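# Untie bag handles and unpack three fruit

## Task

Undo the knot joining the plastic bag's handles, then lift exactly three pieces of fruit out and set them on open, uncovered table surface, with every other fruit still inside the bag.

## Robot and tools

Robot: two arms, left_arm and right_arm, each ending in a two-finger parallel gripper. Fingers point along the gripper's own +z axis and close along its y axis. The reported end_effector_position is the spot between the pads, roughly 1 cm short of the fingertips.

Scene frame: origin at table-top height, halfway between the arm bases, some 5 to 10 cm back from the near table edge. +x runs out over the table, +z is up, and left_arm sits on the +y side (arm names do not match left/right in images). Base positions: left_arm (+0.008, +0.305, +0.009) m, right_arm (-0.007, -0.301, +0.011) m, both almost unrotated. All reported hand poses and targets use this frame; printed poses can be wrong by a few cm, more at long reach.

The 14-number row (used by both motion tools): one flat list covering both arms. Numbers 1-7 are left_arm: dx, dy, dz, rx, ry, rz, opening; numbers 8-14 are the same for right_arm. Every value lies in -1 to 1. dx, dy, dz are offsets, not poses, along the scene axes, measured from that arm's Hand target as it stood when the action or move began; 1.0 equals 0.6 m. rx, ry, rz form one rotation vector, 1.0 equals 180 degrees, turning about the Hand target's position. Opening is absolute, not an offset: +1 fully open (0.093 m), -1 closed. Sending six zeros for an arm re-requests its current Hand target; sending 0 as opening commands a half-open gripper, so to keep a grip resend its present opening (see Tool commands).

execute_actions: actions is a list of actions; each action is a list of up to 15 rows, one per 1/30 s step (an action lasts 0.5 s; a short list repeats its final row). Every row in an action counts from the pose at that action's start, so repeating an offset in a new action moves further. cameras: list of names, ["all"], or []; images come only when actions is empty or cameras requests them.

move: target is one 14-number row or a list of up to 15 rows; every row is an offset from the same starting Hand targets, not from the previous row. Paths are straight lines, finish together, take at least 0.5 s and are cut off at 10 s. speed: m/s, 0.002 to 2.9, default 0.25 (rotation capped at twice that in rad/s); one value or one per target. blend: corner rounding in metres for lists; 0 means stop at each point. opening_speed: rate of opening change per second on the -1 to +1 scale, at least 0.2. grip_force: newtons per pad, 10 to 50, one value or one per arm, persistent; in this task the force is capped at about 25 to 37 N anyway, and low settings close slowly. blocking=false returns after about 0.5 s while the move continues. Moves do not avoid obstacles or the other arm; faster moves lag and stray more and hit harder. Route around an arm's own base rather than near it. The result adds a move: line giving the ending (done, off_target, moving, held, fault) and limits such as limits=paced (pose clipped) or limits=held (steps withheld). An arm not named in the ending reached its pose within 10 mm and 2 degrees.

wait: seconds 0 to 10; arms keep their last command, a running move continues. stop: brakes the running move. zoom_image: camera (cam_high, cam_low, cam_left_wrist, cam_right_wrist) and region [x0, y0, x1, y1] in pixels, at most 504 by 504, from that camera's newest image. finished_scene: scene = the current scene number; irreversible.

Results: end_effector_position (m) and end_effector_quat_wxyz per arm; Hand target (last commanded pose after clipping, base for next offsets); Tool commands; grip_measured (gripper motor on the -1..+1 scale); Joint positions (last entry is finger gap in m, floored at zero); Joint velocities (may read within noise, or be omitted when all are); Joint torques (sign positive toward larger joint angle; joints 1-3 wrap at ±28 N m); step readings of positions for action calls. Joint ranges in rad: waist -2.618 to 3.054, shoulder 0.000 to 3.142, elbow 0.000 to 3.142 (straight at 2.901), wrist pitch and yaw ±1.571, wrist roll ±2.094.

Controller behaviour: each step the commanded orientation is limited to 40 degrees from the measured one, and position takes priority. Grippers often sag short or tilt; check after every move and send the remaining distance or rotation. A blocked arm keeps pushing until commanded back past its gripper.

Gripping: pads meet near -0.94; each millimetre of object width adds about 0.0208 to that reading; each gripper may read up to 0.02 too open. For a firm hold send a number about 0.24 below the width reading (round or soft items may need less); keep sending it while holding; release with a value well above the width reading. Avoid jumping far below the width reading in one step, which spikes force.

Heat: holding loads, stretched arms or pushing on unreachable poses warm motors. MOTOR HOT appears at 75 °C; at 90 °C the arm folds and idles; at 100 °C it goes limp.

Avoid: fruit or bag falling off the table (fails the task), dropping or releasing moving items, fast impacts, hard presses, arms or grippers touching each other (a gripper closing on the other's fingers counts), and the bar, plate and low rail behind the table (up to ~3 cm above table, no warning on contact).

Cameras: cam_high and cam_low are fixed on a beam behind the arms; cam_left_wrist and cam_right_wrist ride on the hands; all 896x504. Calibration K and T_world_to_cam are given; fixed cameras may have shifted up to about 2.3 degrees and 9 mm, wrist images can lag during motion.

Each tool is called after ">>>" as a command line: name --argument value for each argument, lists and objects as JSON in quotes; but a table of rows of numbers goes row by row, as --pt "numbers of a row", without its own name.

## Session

>>> execute_actions --actions '[]'

>>> zoom_image --camera "cam_high" --region '[400, 170, 620, 310]'

>>> zoom_image --camera "cam_low" --region '[280, 240, 500, 370]'

Scene clock: 0.00 s.
left_arm: end_effector_position=(+0.3924, +0.3124, +0.1092) grip_measured=+1.000 end_effector_quat_wxyz=(+0.602, -0.060, +0.792, +0.085) | right_arm: end_effector_position=(+0.3640, -0.3472, +0.0680) grip_measured=+1.000 end_effector_quat_wxyz=(+0.533, +0.086, +0.839, -0.071)
Joint positions: left_arm=[-0.097 1.586 0.333 0.963 -0.318 -0.036 0.093] | right_arm=[-0.082 1.565 0.312 0.83 0.127 0.08 0.093]
Joint velocities: within noise
Joint torques (N m): no reading
Heat: left arm: 47 °C; right arm: 49 °C.
Hand target: left_arm +0.3927, +0.3126, +0.1088; +0.600, -0.060, +0.793, +0.085 | right_arm +0.3666, -0.3487, +0.0736; +0.540, +0.089, +0.834, -0.072
Tool commands: left_gripper/opening=+1.0 right_gripper/opening=+1.0
camera_calibration:
cam_left_wrist: T_world_to_cam=[[0.19088, -0.97943, -0.0654409, 0.237414], [-0.637994, -0.07312, -0.766562, 0.396576], [0.746008, 0.188072, -0.638827, -0.192742], [0, 0, 0, 1]] pos_world=[0.351483, 0.297778, 0.196407]
cam_right_wrist: T_world_to_cam=[[-0.216211, -0.975729, 0.034733, -0.262561], [-0.742061, 0.141106, -0.655313, 0.403444], [0.634507, -0.16746, -0.754558, -0.151922], [0, 0, 0, 1]] pos_world=[0.339007, -0.338558, 0.158867]

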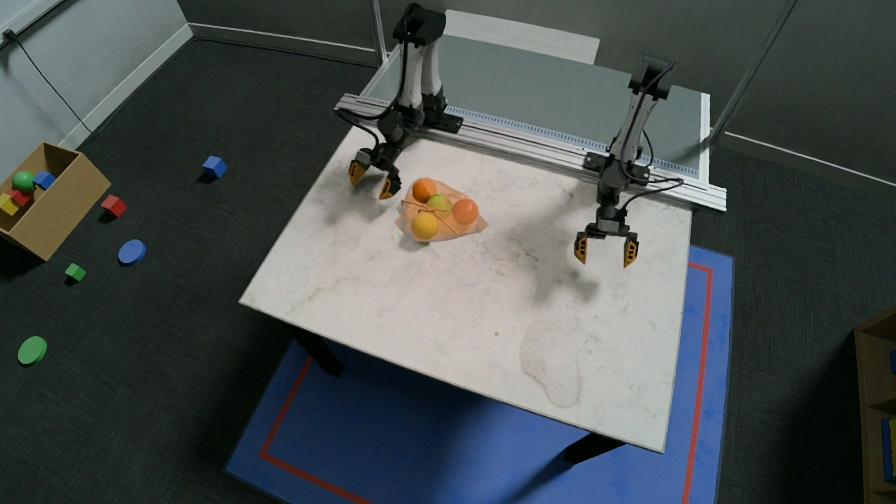

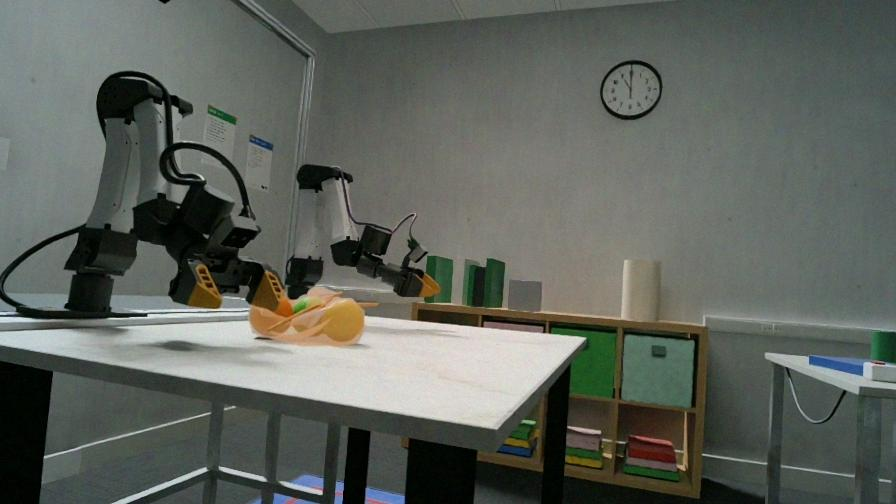

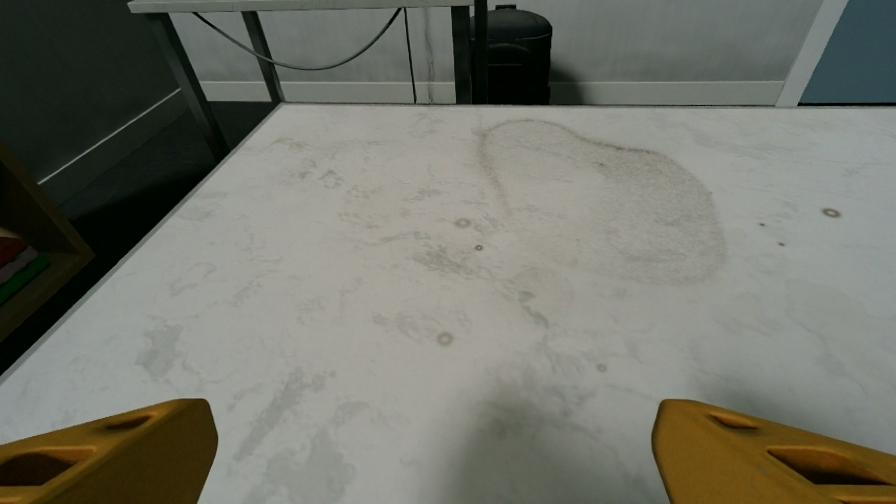

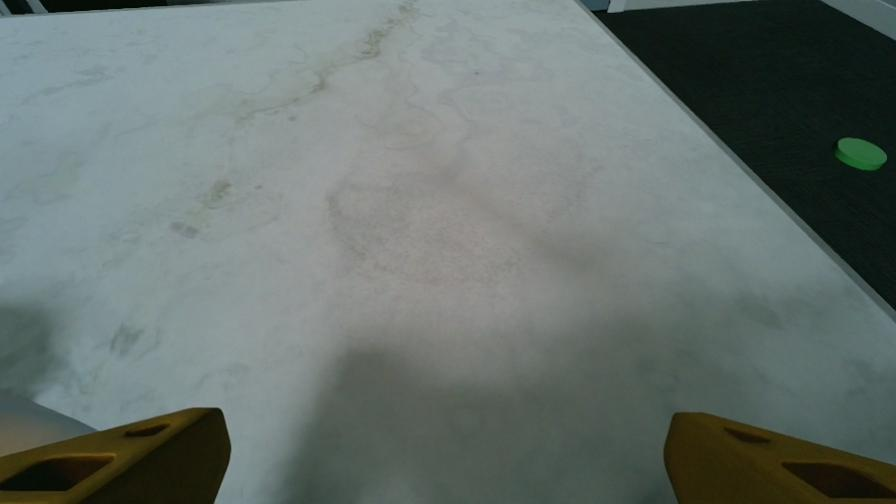

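Scaled by 2.291 from the camera's 896x504 image, which has a finer 1280x720 frame.

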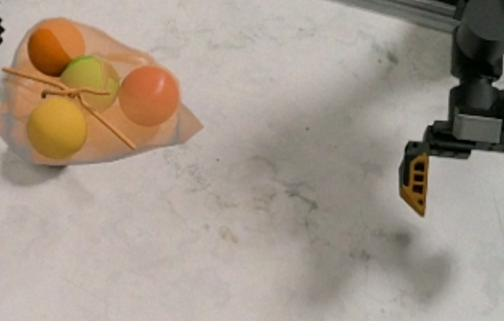

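Scaled by 2.291 from the camera's 896x504 image, which has a finer 1280x720 frame.

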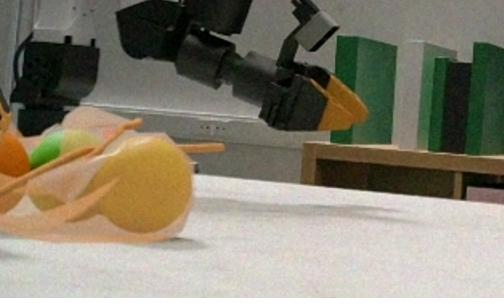

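>>> zoom_image --camera "cam_high" --region '[380, 160, 500, 250]'

>>> zoom_image --camera "cam_low" --region '[230, 270, 400, 360]'

Scaled by 4.200 from the camera's 896x504 image, which has a finer 1280x720 frame.

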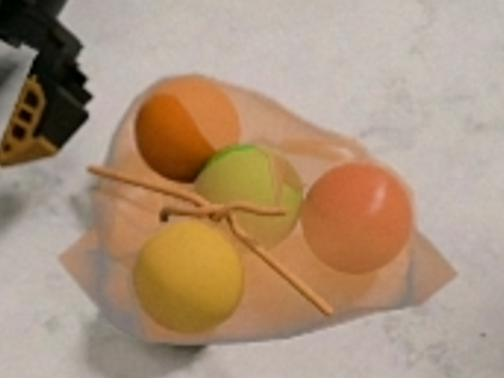

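Scaled by 2.965 from the camera's 896x504 image, which has a finer 1280x720 frame.

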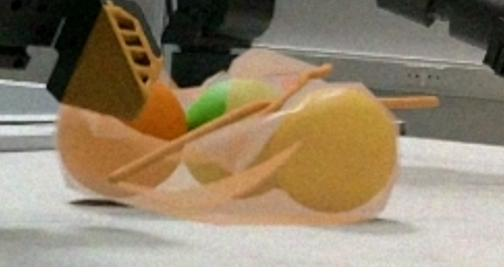

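>>> move --pt "0 0 0.1 0 0 0 0.5 0 0 0.25 0 0 0 0" --pt "-0.071 -0.321 0.119 0.011 0.0612 -0.4659 0.5 -0.161 0.3145 0.33 0.0954 0.2965 -0.0391 0" --speed 0.25 --blend 0.03 --cameras '["all"]'

Scene clock: 57.27 s.
left_arm: end_effector_position=(+0.3482, +0.1224, +0.1785) grip_measured=+0.502 end_effector_quat_wxyz=(+0.436, +0.498, +0.680, -0.315) | right_arm: end_effector_position=(+0.2732, -0.1620, +0.2619) grip_measured=+0.002 end_effector_quat_wxyz=(+0.131, +0.166, +0.977, +0.012)
Joint positions: left_arm=[-0.1 1.533 0.952 -0.253 0.974 0.734 0.069] | right_arm=[0.496 1.555 1.807 -1.559 0.119 0.83 0.045]
Joint torques (N m): left_arm=[-0.1 -4.6 8.96 1.42 0.55 0.06] | right_arm=[0.2 -6.06 11.03 0.77 0.06 0.07]
Heat: left arm: 47 °C; right arm: 50 °C.
Hand target: left_arm +0.3502, +0.1200, +0.1803; +0.432, +0.502, +0.678, -0.319 | right_arm +0.2700, -0.1600, +0.2716; +0.086, +0.173, +0.981, -0.015
Off the commanded pose: left_arm 0.004 m, 1 deg | right_arm 0.010 m, 6 deg.
joint sent to its limit (right arm) — joint 4 (wrist pitch), lower limit. The joint targets are off in orientation, not in position.
move: off_target (right_arm)
camera_calibration:
cam_left_wrist: T_world_to_cam=[[-0.954461, -0.298229, -0.00801027, 0.369389], [-0.221908, 0.727634, -0.64908, 0.143799], [0.199403, -0.617744, -0.760678, 0.230919], [0, 0, 0, 1]] pos_world=[0.338432, 0.148178, 0.27195]
cam_right_wrist: T_world_to_cam=[[-0.312056, -0.947886, -0.0642976, -0.0516338], [-0.94029, 0.298455, 0.163647, 0.302197], [-0.135929, 0.111525, -0.984421, 0.398855], [0, 0, 0, 1]] pos_world=[0.322256, -0.183617, 0.339868]

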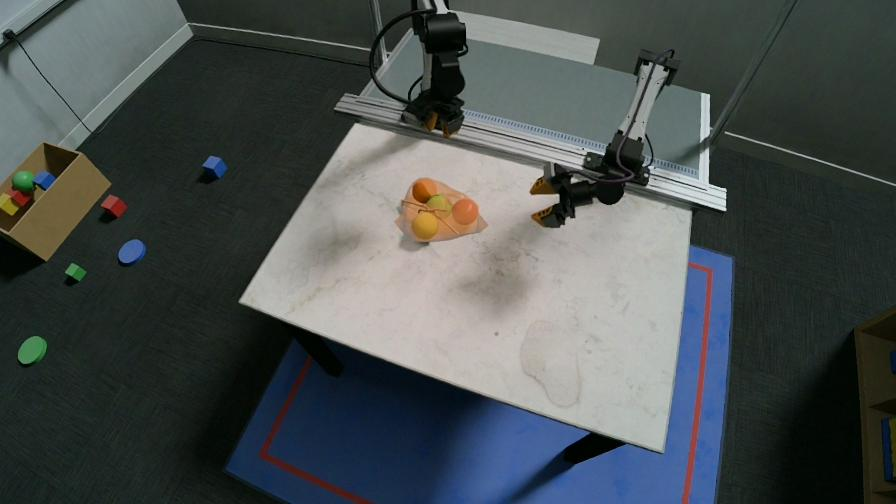

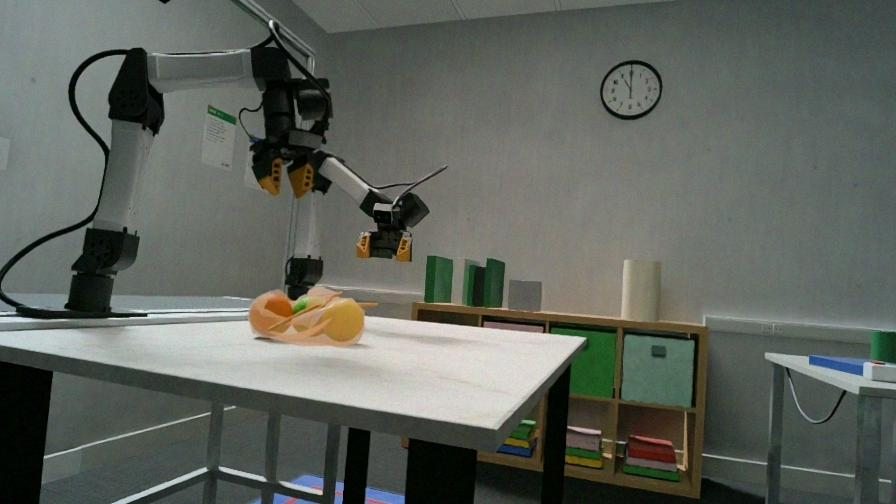

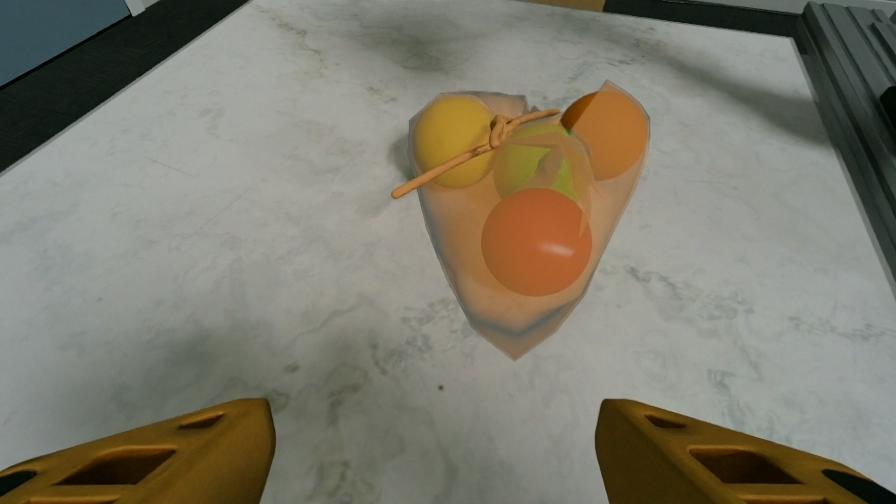

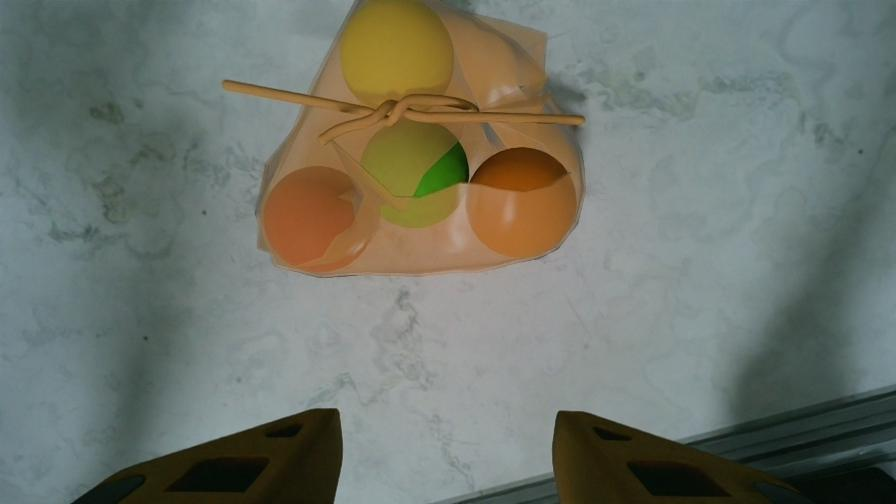

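>>> zoom_image --camera "cam_right_wrist" --region '[220, 0, 600, 290]'

>>> zoom_image --camera "cam_left_wrist" --region '[380, 70, 670, 370]'

Scaled by 1.326 from the camera's 896x504 image, which has a finer 1280x720 frame.

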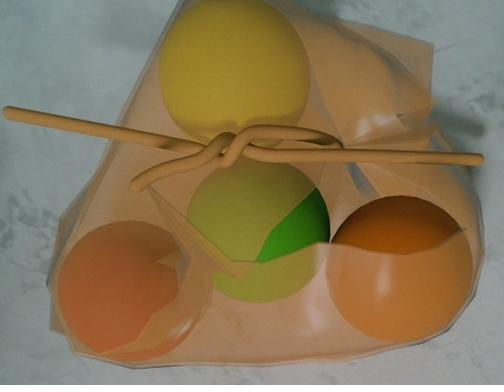

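Scaled by 1.680 from the camera's 896x504 image, which has a finer 1280x720 frame.

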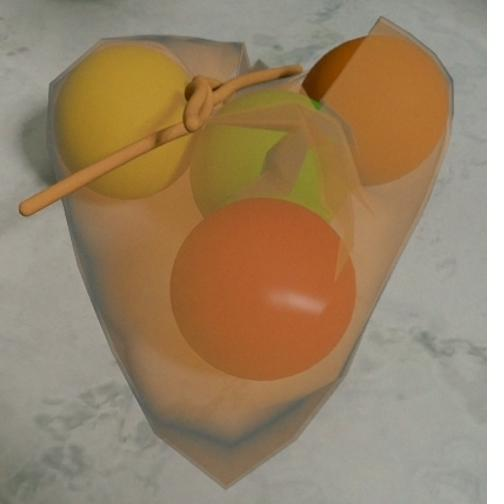

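>>> zoom_image --camera "cam_right_wrist" --region '[310, 70, 470, 170]'

>>> zoom_image --camera "cam_right_wrist" --region '[440, 60, 600, 170]'

>>> zoom_image --camera "cam_left_wrist" --region '[460, 80, 620, 200]'

Scaled by 3.150 from the camera's 896x504 image, which has a finer 1280x720 frame.

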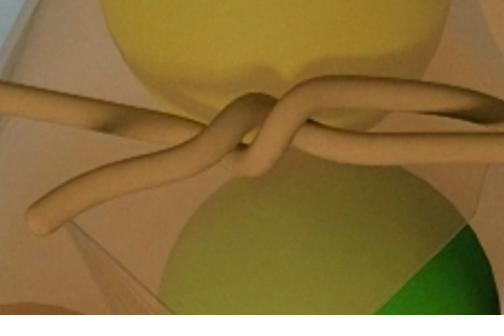

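Scaled by 3.150 from the camera's 896x504 image, which has a finer 1280x720 frame.

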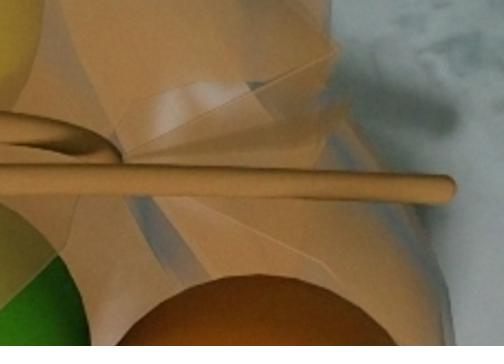

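Scaled by 3.150 from the camera's 896x504 image, which has a finer 1280x720 frame.

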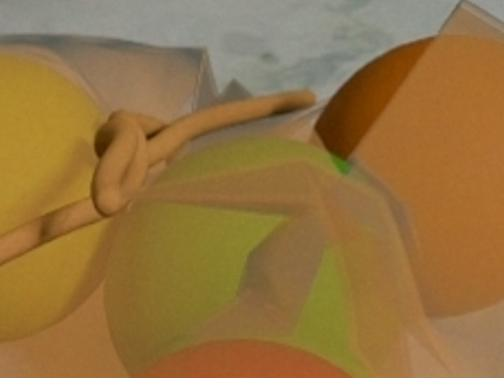

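>>> move --target '[0.0497,-0.25,-0.0255,0.1375,0.021,-0.0928,-0.3,-0.033,-0.183,-0.05,0,0,0,0]' --speed 0.2 --cameras '["cam_left_wrist","cam_right_wrist","cam_low"]'

>>> zoom_image --camera "cam_left_wrist" --region '[250, 150, 650, 450]'

Scene clock: 127.47 s.
left_arm: end_effector_position=(+0.3762, -0.0313, +0.1701) grip_measured=-0.298 end_effector_quat_wxyz=(+0.250, +0.662, +0.661, -0.249) | right_arm: end_effector_position=(+0.2557, -0.2681, +0.2392) grip_measured=+0.002 end_effector_quat_wxyz=(+0.083, +0.172, +0.981, -0.020)
Joint positions: left_arm=[-0.522 2.085 1.885 -0.943 0.611 0.89 0.031] | right_arm=[0.112 1.429 1.596 -1.559 0.047 0.467 0.045]
Joint torques (N m): left_arm=[0.42 -8.08 8.85 1.12 0.3 0.08] | right_arm=[-0.88 -7.05 6.43 0.87 -0.02 -0.09]
Heat: left arm: 47 °C; right arm: 53 °C.
Hand target: left_arm +0.3799, -0.0300, +0.1649; +0.242, +0.664, +0.665, -0.242 | right_arm +0.2501, -0.2698, +0.2416; +0.086, +0.172, +0.981, -0.015
Off the commanded pose: left_arm 0.007 m, 1 deg | right_arm 0.006 m, 1 deg.
move: done
camera_calibration:
cam_left_wrist: T_world_to_cam=[[-0.999965, 0.008277, -0.00130209, 0.375826], [0.00830107, 0.957536, -0.288193, 0.115624], [-0.00113857, -0.288194, -0.957572, 0.243242], [0, 0, 0, 1]] pos_world=[0.375129, -0.0437243, 0.266733]
cam_right_wrist: T_world_to_cam=[[-0.332013, -0.943196, 0.0122319, -0.171015], [-0.912919, 0.324564, 0.247461, 0.301056], [-0.237374, 0.0709935, -0.968821, 0.397388], [0, 0, 0, 1]] pos_world=[0.31239, -0.287224, 0.31259]
Images, in order (width x height): cam_low 896x504, cam_left_wrist 896x504, cam_right_wrist 896x504.

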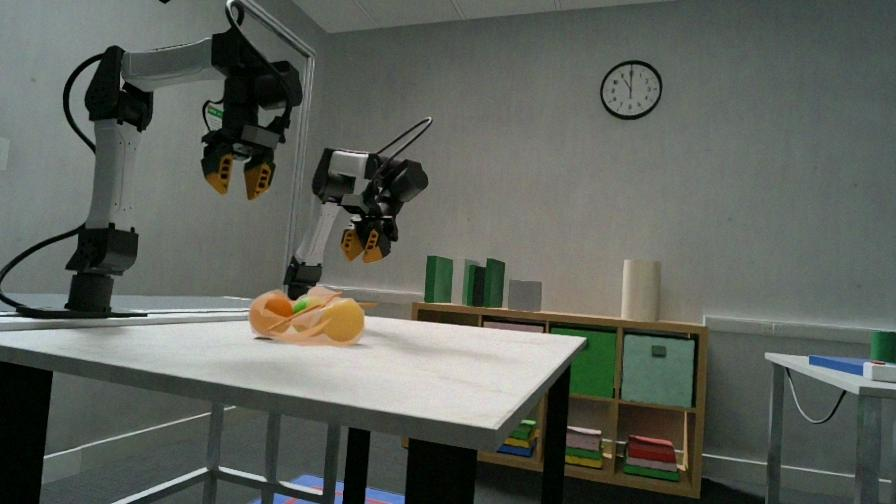

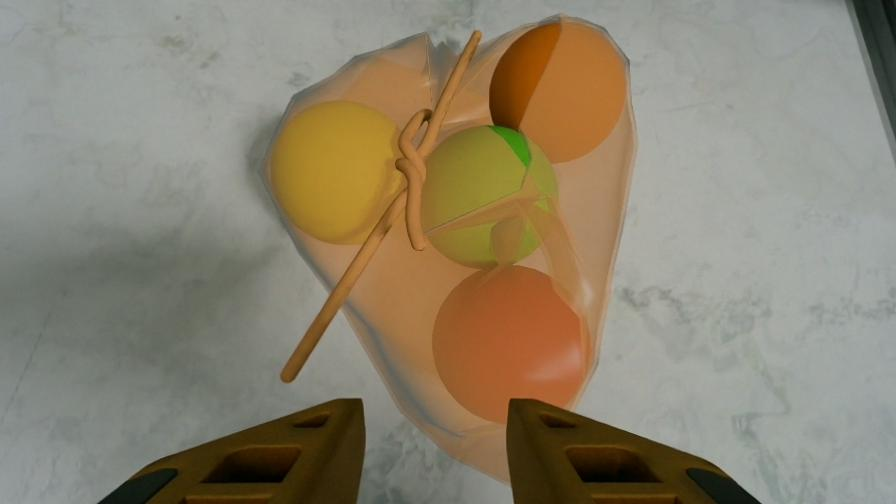

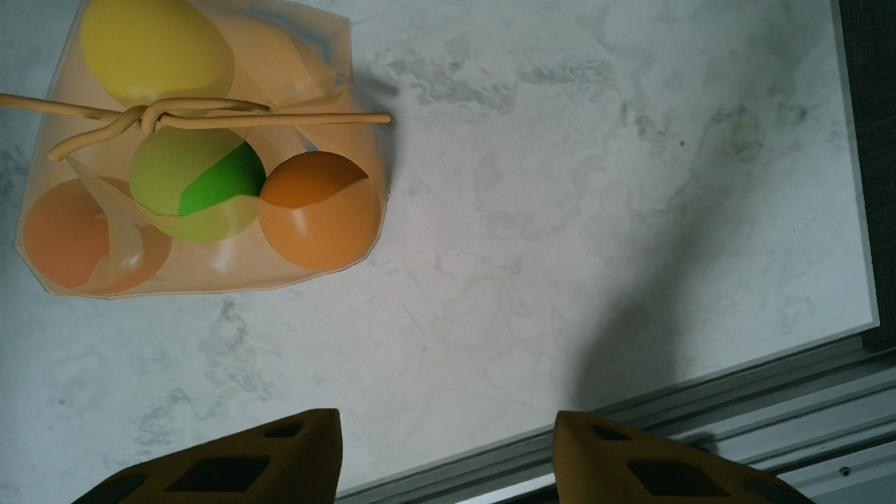

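Scaled by 1.260 from the camera's 896x504 image, which has a finer 1280x720 frame.

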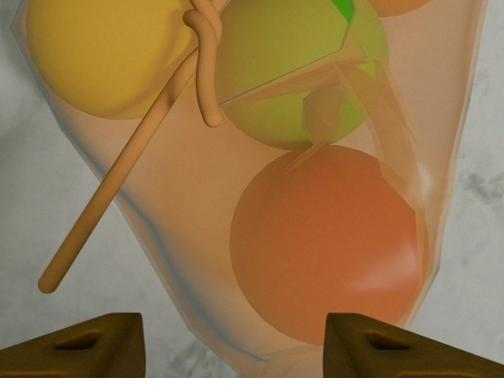

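>>> move --target '[0.0118,-0.085,-0.105,0,0,0,-0.55,0,0,0,0,0,0,0]' --speed 0.1 --cameras '["cam_left_wrist","cam_low"]'

>>> zoom_image --camera "cam_left_wrist" --region '[300, 200, 600, 504]'

>>> zoom_image --camera "cam_low" --region '[230, 230, 400, 360]'

Scene clock: 160.00 s.
left_arm: end_effector_position=(+0.3821, -0.0799, +0.1086) grip_measured=-0.548 end_effector_quat_wxyz=(+0.243, +0.667, +0.659, -0.249) | right_arm: end_effector_position=(+0.2557, -0.2681, +0.2392) grip_measured=+0.002 end_effector_quat_wxyz=(+0.083, +0.172, +0.981, -0.020)
Joint positions: left_arm=[-0.607 2.237 1.885 -0.759 0.575 0.815 0.019] | right_arm=[0.112 1.429 1.596 -1.559 0.047 0.467 0.045]
Joint torques (N m): left_arm=[0.17 -9.28 7.73 1.48 0.27 -0.14] | right_arm=[-1.02 -7.04 6.39 0.87 0.01 -0.09]
Heat: left arm: 51 °C; right arm: 51 °C.
Hand target: left_arm +0.3870, -0.0810, +0.1020; +0.242, +0.664, +0.665, -0.242 | right_arm +0.2501, -0.2698, +0.2416; +0.086, +0.172, +0.981, -0.015
Off the commanded pose: left_arm 0.008 m, 1 deg | right_arm 0.006 m, 1 deg.
move: done
camera_calibration:
cam_left_wrist: T_world_to_cam=[[-0.999777, 0.0205766, 0.0046535, 0.382337], [0.0184786, 0.960577, -0.277398, 0.139535], [-0.0101779, -0.277251, -0.960744, 0.175087], [0, 0, 0, 1]] pos_world=[0.381456, -0.0933584, 0.205141]
Images, in order (width x height): cam_low 896x504, cam_left_wrist 896x504.

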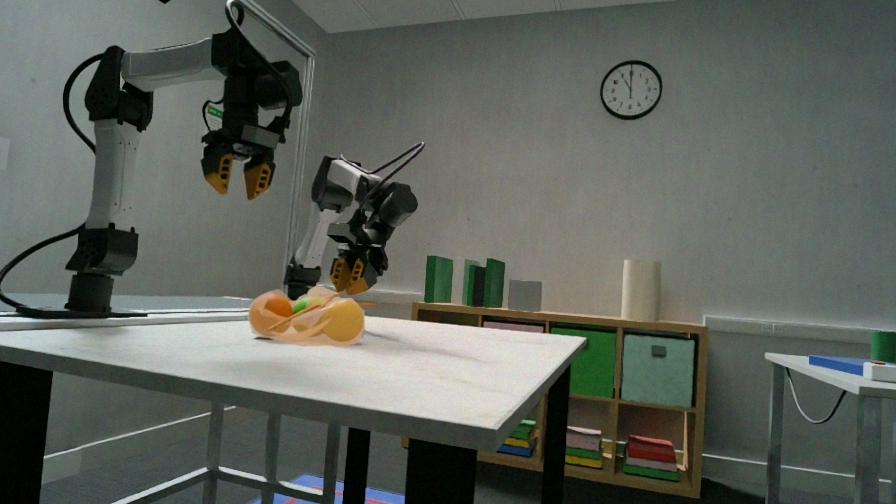

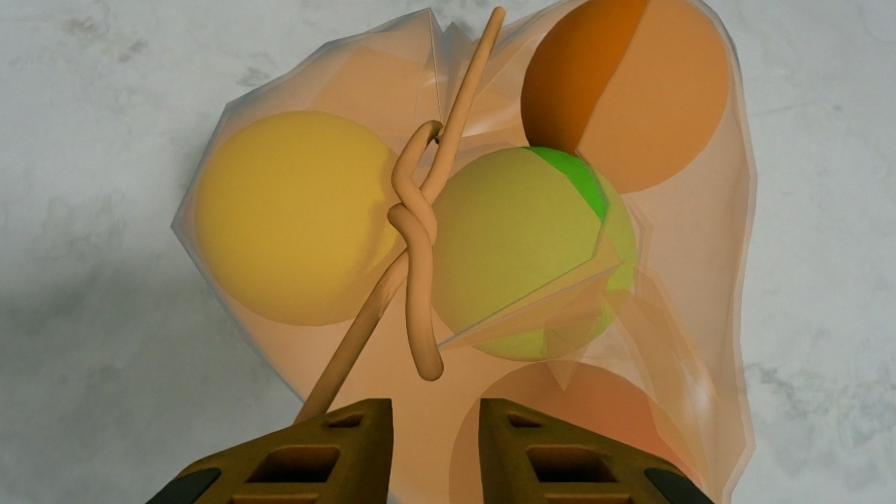

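Scaled by 1.658 from the camera's 896x504 image, which has a finer 1280x720 frame.

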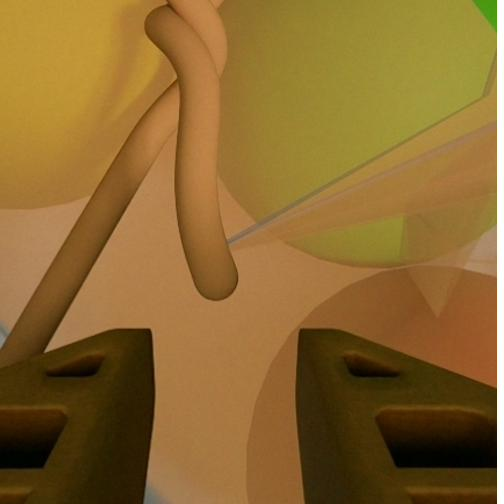

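Scaled by 2.965 from the camera's 896x504 image, which has a finer 1280x720 frame.

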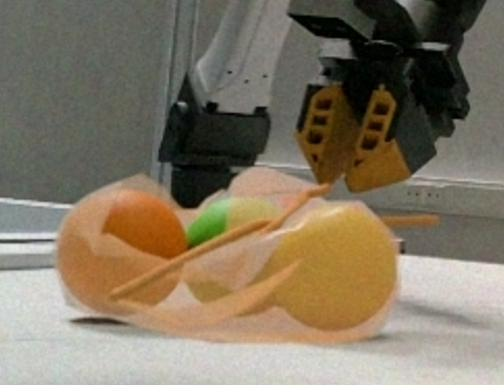

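>>> move --target '[0.0067,-0.05,-0.0267,0,0,0,-0.5,0,0,0,0,0,0,0]' --speed 0.06 --cameras '["cam_left_wrist","cam_low"]'

>>> zoom_image --camera "cam_left_wrist" --region '[300, 200, 600, 504]'

>>> zoom_image --camera "cam_low" --region '[230, 230, 400, 360]'

Scene clock: 179.13 s.
left_arm: end_effector_position=(+0.3844, -0.1080, +0.0906) grip_measured=-0.502 end_effector_quat_wxyz=(+0.239, +0.667, +0.661, -0.249) | right_arm: end_effector_position=(+0.2557, -0.2681, +0.2392) grip_measured=+0.002 end_effector_quat_wxyz=(+0.083, +0.172, +0.981, -0.020)
Joint positions: left_arm=[-0.651 2.332 1.972 -0.735 0.554 0.768 0.021] | right_arm=[0.112 1.429 1.596 -1.559 0.047 0.467 0.045]
Joint torques (N m): left_arm=[0.17 -9.43 8.92 1.48 0.25 -0.11] | right_arm=[-0.91 -7.09 6.27 0.89 -0.03 -0.05]
Heat: left arm: 52 °C; right arm: 51 °C.
Hand target: left_arm +0.3912, -0.1109, +0.0859; +0.242, +0.664, +0.665, -0.242 | right_arm +0.2501, -0.2698, +0.2416; +0.086, +0.172, +0.981, -0.015
Off the commanded pose: left_arm 0.009 m, 1 deg | right_arm 0.006 m, 1 deg.
move: done
camera_calibration:
cam_left_wrist: T_world_to_cam=[[-0.999738, 0.0203372, 0.0105079, 0.384686], [0.0167003, 0.961919, -0.272823, 0.161939], [-0.0156562, -0.272576, -0.962007, 0.152707], [0, 0, 0, 1]] pos_world=[0.384272, -0.121972, 0.187044]
Images, in order (width x height): cam_low 896x504, cam_left_wrist 896x504.

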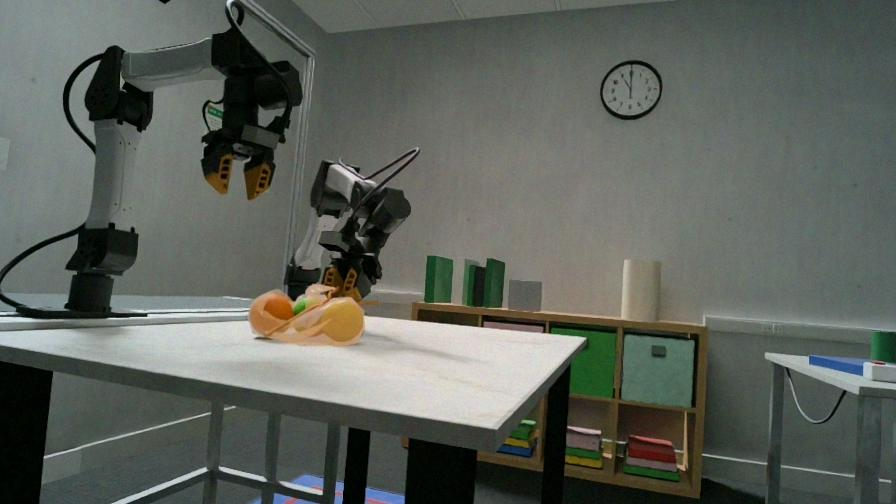

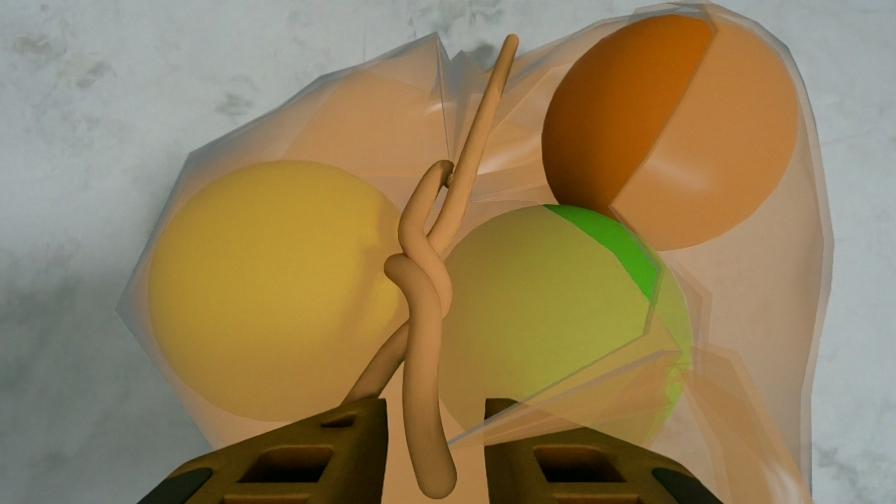

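Scaled by 1.658 from the camera's 896x504 image, which has a finer 1280x720 frame.

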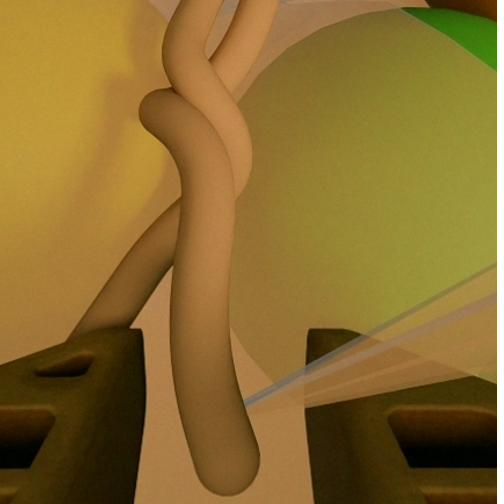

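Scaled by 2.965 from the camera's 896x504 image, which has a finer 1280x720 frame.

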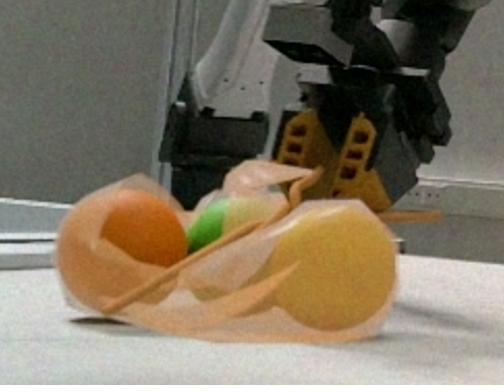

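>>> move --target '[0.002,-0.006,-0.006,0,0,0,-1,0,0,0,0,0,0,0]' --speed 0.05 --cameras '["cam_left_wrist","cam_low"]'

>>> zoom_image --camera "cam_low" --region '[230, 230, 400, 360]'

Scene clock: 191.23 s.
left_arm: end_effector_position=(+0.3872, -0.1098, +0.0870) grip_measured=-0.979 end_effector_quat_wxyz=(+0.239, +0.665, +0.663, -0.248) | right_arm: end_effector_position=(+0.2557, -0.2681, +0.2392) grip_measured=+0.002 end_effector_quat_wxyz=(+0.083, +0.172, +0.981, -0.020)
Joint positions: left_arm=[-0.651 2.348 1.987 -0.732 0.552 0.763 0] | right_arm=[0.112 1.429 1.596 -1.559 0.047 0.467 0.045]
Joint torques (N m): left_arm=[-0.17 -9.48 8.96 1.5 0.25 -0.11] | right_arm=[-0.84 -6.95 6.39 0.87 0.01 -0.08]
Heat: left arm: 54 °C; right arm: 50 °C.
Hand target: left_arm +0.3924, -0.1145, +0.0824; +0.242, +0.664, +0.665, -0.242 | right_arm +0.2501, -0.2698, +0.2416; +0.086, +0.172, +0.981, -0.015
Off the commanded pose: left_arm 0.008 m, 1 deg | right_arm 0.006 m, 1 deg.
move: done
camera_calibration:
cam_left_wrist: T_world_to_cam=[[-0.999812, 0.015543, 0.0115994, 0.387095], [0.0118047, 0.962253, -0.271899, 0.164503], [-0.0153877, -0.271711, -0.962256, 0.148823], [0, 0, 0, 1]] pos_world=[0.387371, -0.123873, 0.183444]
Images, in order (width x height): cam_low 896x504, cam_left_wrist 896x504.

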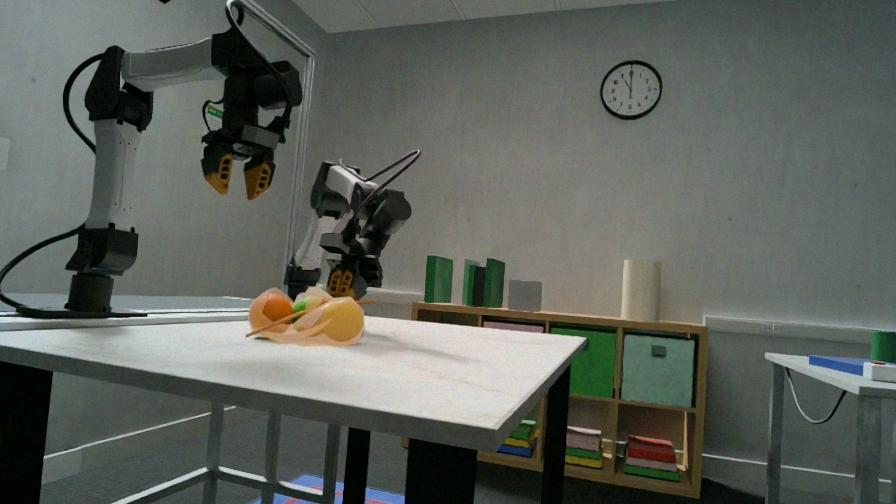

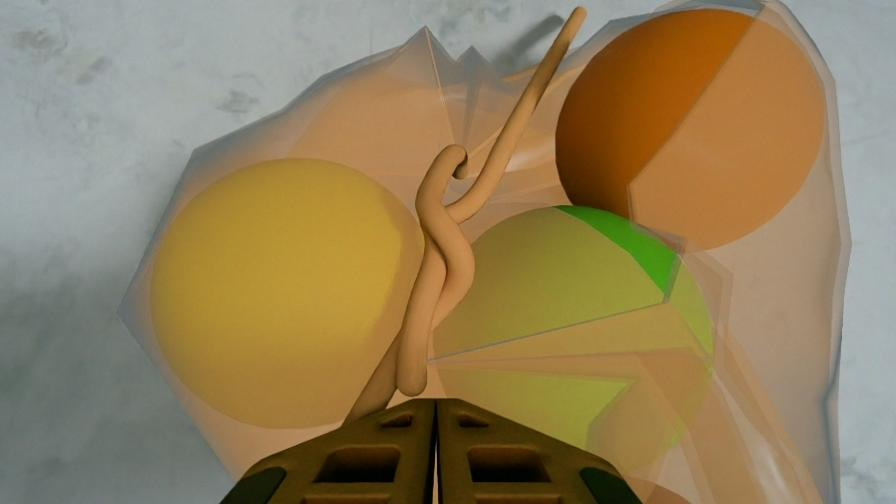

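Scaled by 2.965 from the camera's 896x504 image, which has a finer 1280x720 frame.

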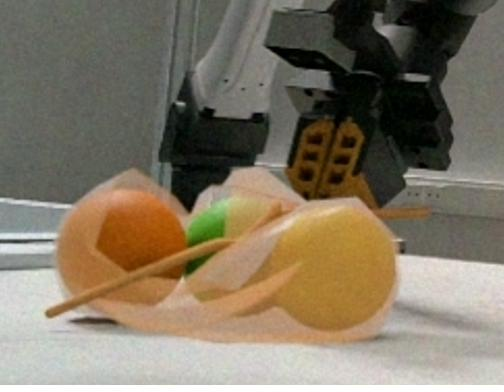

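>>> move --pt "0 0.028 0 0 0 0 -1 0 0 0 0 0 0 0" --pt "0.105 0.02 -0.005 0 0 0 -1 0 0 0 0 0 0 0" --pt "0.11 -0.01 -0.005 0 0 0 -1 0 0 0 0 0 0 0" --speed 0.06 --blend 0.008 --cameras '["cam_left_wrist","cam_low"]'

>>> zoom_image --camera "cam_low" --region '[230, 230, 400, 360]'

Scene clock: 226.73 s.
left_arm: end_effector_position=(+0.4596, -0.1217, +0.0900) grip_measured=-0.979 end_effector_quat_wxyz=(+0.264, +0.664, +0.658, -0.239) | right_arm: end_effector_position=(+0.2557, -0.2681, +0.2392) grip_measured=+0.002 end_effector_quat_wxyz=(+0.083, +0.172, +0.981, -0.020)
Joint positions: left_arm=[-0.59 2.797 2.829 -1.103 0.565 0.818 0] | right_arm=[0.112 1.429 1.596 -1.559 0.047 0.467 0.045]
Joint torques (N m): left_arm=[0.27 -10.77 8.7 1.24 0.37 -0.1] | right_arm=[-0.98 -7.1 6.37 0.84 -0.03 -0.08]
Heat: left arm: 60 °C; right arm: 49 °C.
Hand target: left_arm +0.4583, -0.1206, +0.0794; +0.242, +0.664, +0.665, -0.242 | right_arm +0.2501, -0.2698, +0.2416; +0.086, +0.172, +0.981, -0.015
Off the commanded pose: left_arm 0.011 m, 3 deg | right_arm 0.006 m, 1 deg.
move: off_target (left_arm)
camera_calibration:
cam_left_wrist: T_world_to_cam=[[-0.99933, 0.00298863, -0.036475, 0.46213], [0.0135712, 0.955863, -0.293498, 0.176213], [0.033988, -0.293796, -0.955264, 0.123588], [0, 0, 0, 1]] pos_world=[0.455229, -0.133507, 0.186634]
Images, in order (width x height): cam_low 896x504, cam_left_wrist 896x504.

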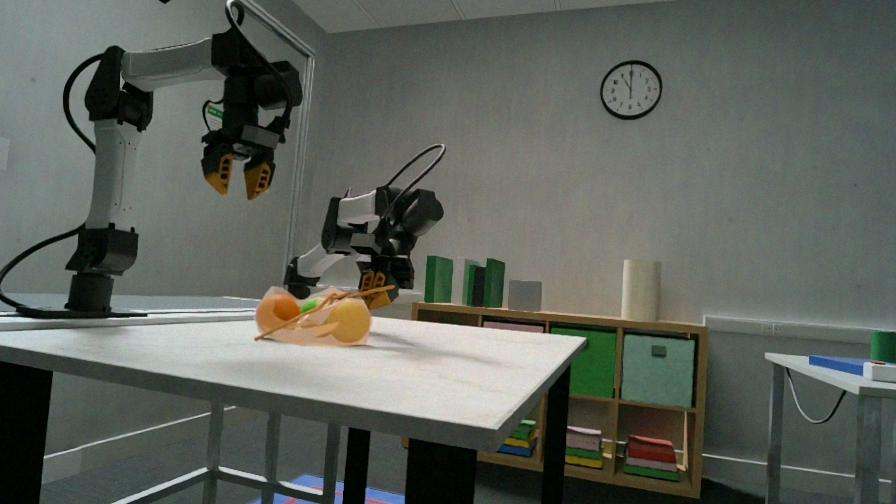

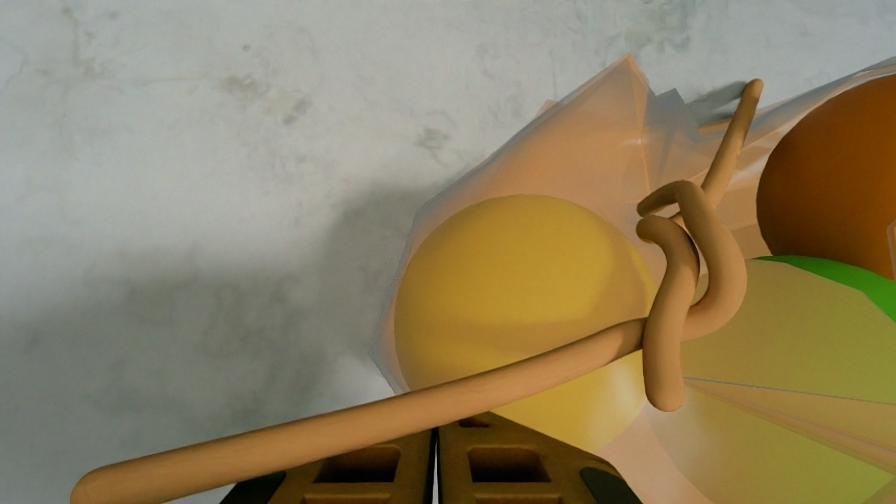

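Scaled by 2.965 from the camera's 896x504 image, which has a finer 1280x720 frame.

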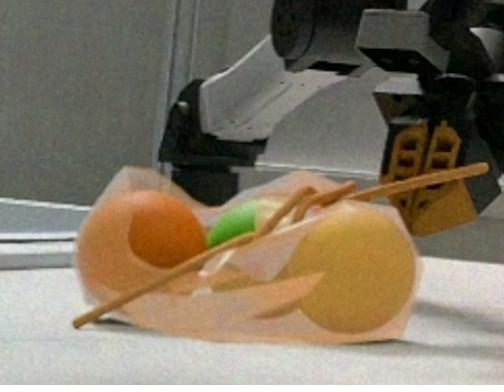

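>>> move --pt "0.003 0.076 0.06 0 0 0 -1 0 0 0 0 0 0 0" --pt "-0.06 0.06 0.085 0 0 0 -1 0 0 0 0 0 0 0" --pt "-0.067 0.055 0.076 0 0 0 -0.45 0 0 0 0 0 0 0" --speed 0.1 --blend '[0.02,0.005,0]' --cameras '["cam_left_wrist","cam_low"]'

>>> zoom_image --camera "cam_low" --region '[230, 230, 400, 360]'

Scene clock: 244.57 s.
left_arm: end_effector_position=(+0.4158, -0.0905, +0.1091) grip_measured=-0.452 end_effector_quat_wxyz=(+0.227, +0.667, +0.664, -0.250) | right_arm: end_effector_position=(+0.2557, -0.2681, +0.2392) grip_measured=+0.002 end_effector_quat_wxyz=(+0.083, +0.172, +0.981, -0.020)
Joint positions: left_arm=[-0.585 2.451 2.271 -0.981 0.582 0.842 0.024] | right_arm=[0.112 1.429 1.596 -1.559 0.047 0.467 0.045]
Joint torques (N m): left_arm=[0.59 -14.69 5.68 1.38 0.33 -0.1] | right_arm=[-0.91 -6.97 6.43 0.88 -0.01 -0.07]
Heat: left arm: 63 °C; right arm: 49 °C.
Hand target: left_arm +0.4181, -0.0876, +0.1249; +0.242, +0.664, +0.665, -0.242 | right_arm +0.2501, -0.2698, +0.2416; +0.086, +0.172, +0.981, -0.015
Off the commanded pose: left_arm 0.016 m, 2 deg | right_arm 0.006 m, 1 deg.
move: off_target (left_arm); blend cut to 0.0037 m at target 2; target 3's new opening was sent with left_arm's hand 0.016 m and 2 deg from that target
camera_calibration:
cam_left_wrist: T_world_to_cam=[[-0.999288, 0.0221003, 0.0305795, 0.413399], [0.0135306, 0.966492, -0.256341, 0.149528], [-0.03522, -0.255745, -0.966103, 0.185864], [0, 0, 0, 1]] pos_world=[0.417627, -0.10612, 0.205252]
Images, in order (width x height): cam_low 896x504, cam_left_wrist 896x504.

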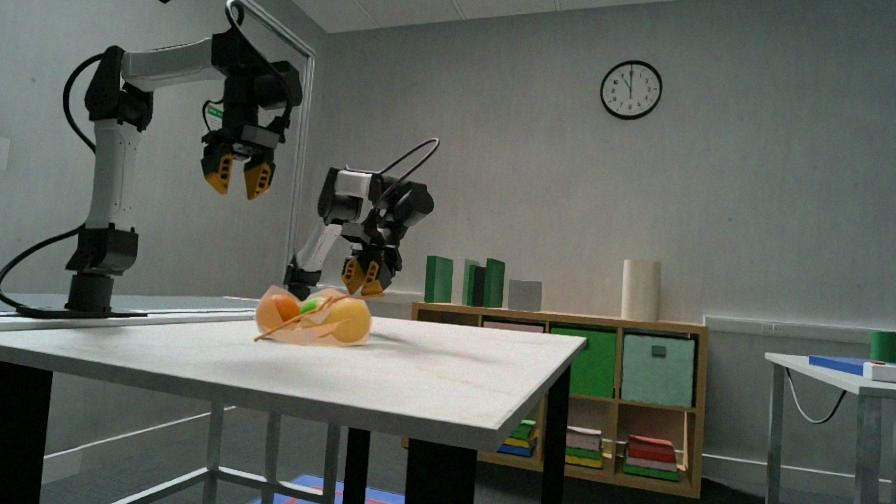

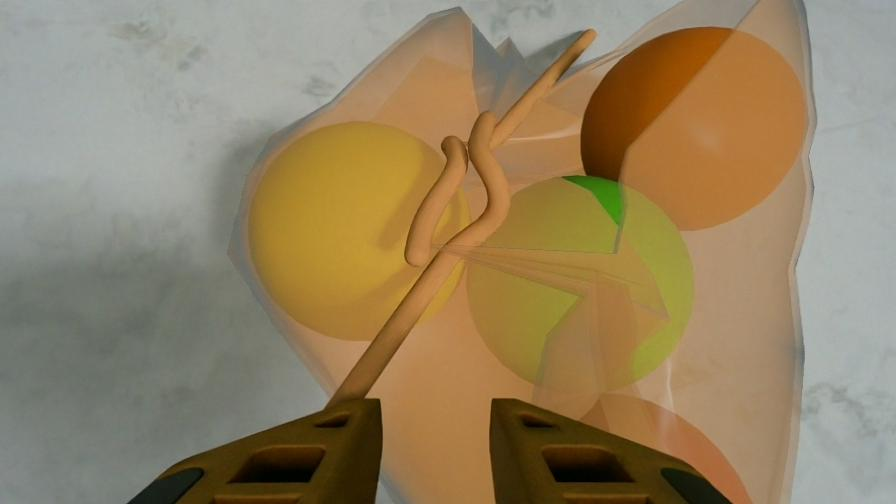

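Scaled by 2.965 from the camera's 896x504 image, which has a finer 1280x720 frame.

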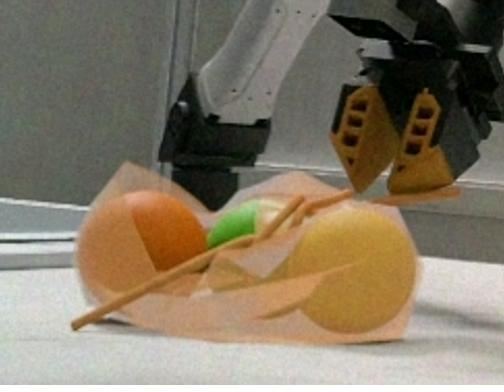

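>>> zoom_image --camera "cam_left_wrist" --region '[380, 80, 560, 300]'

Scaled by 2.291 from the camera's 896x504 image, which has a finer 1280x720 frame.

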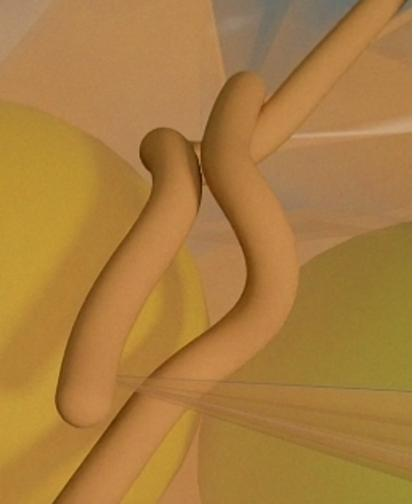

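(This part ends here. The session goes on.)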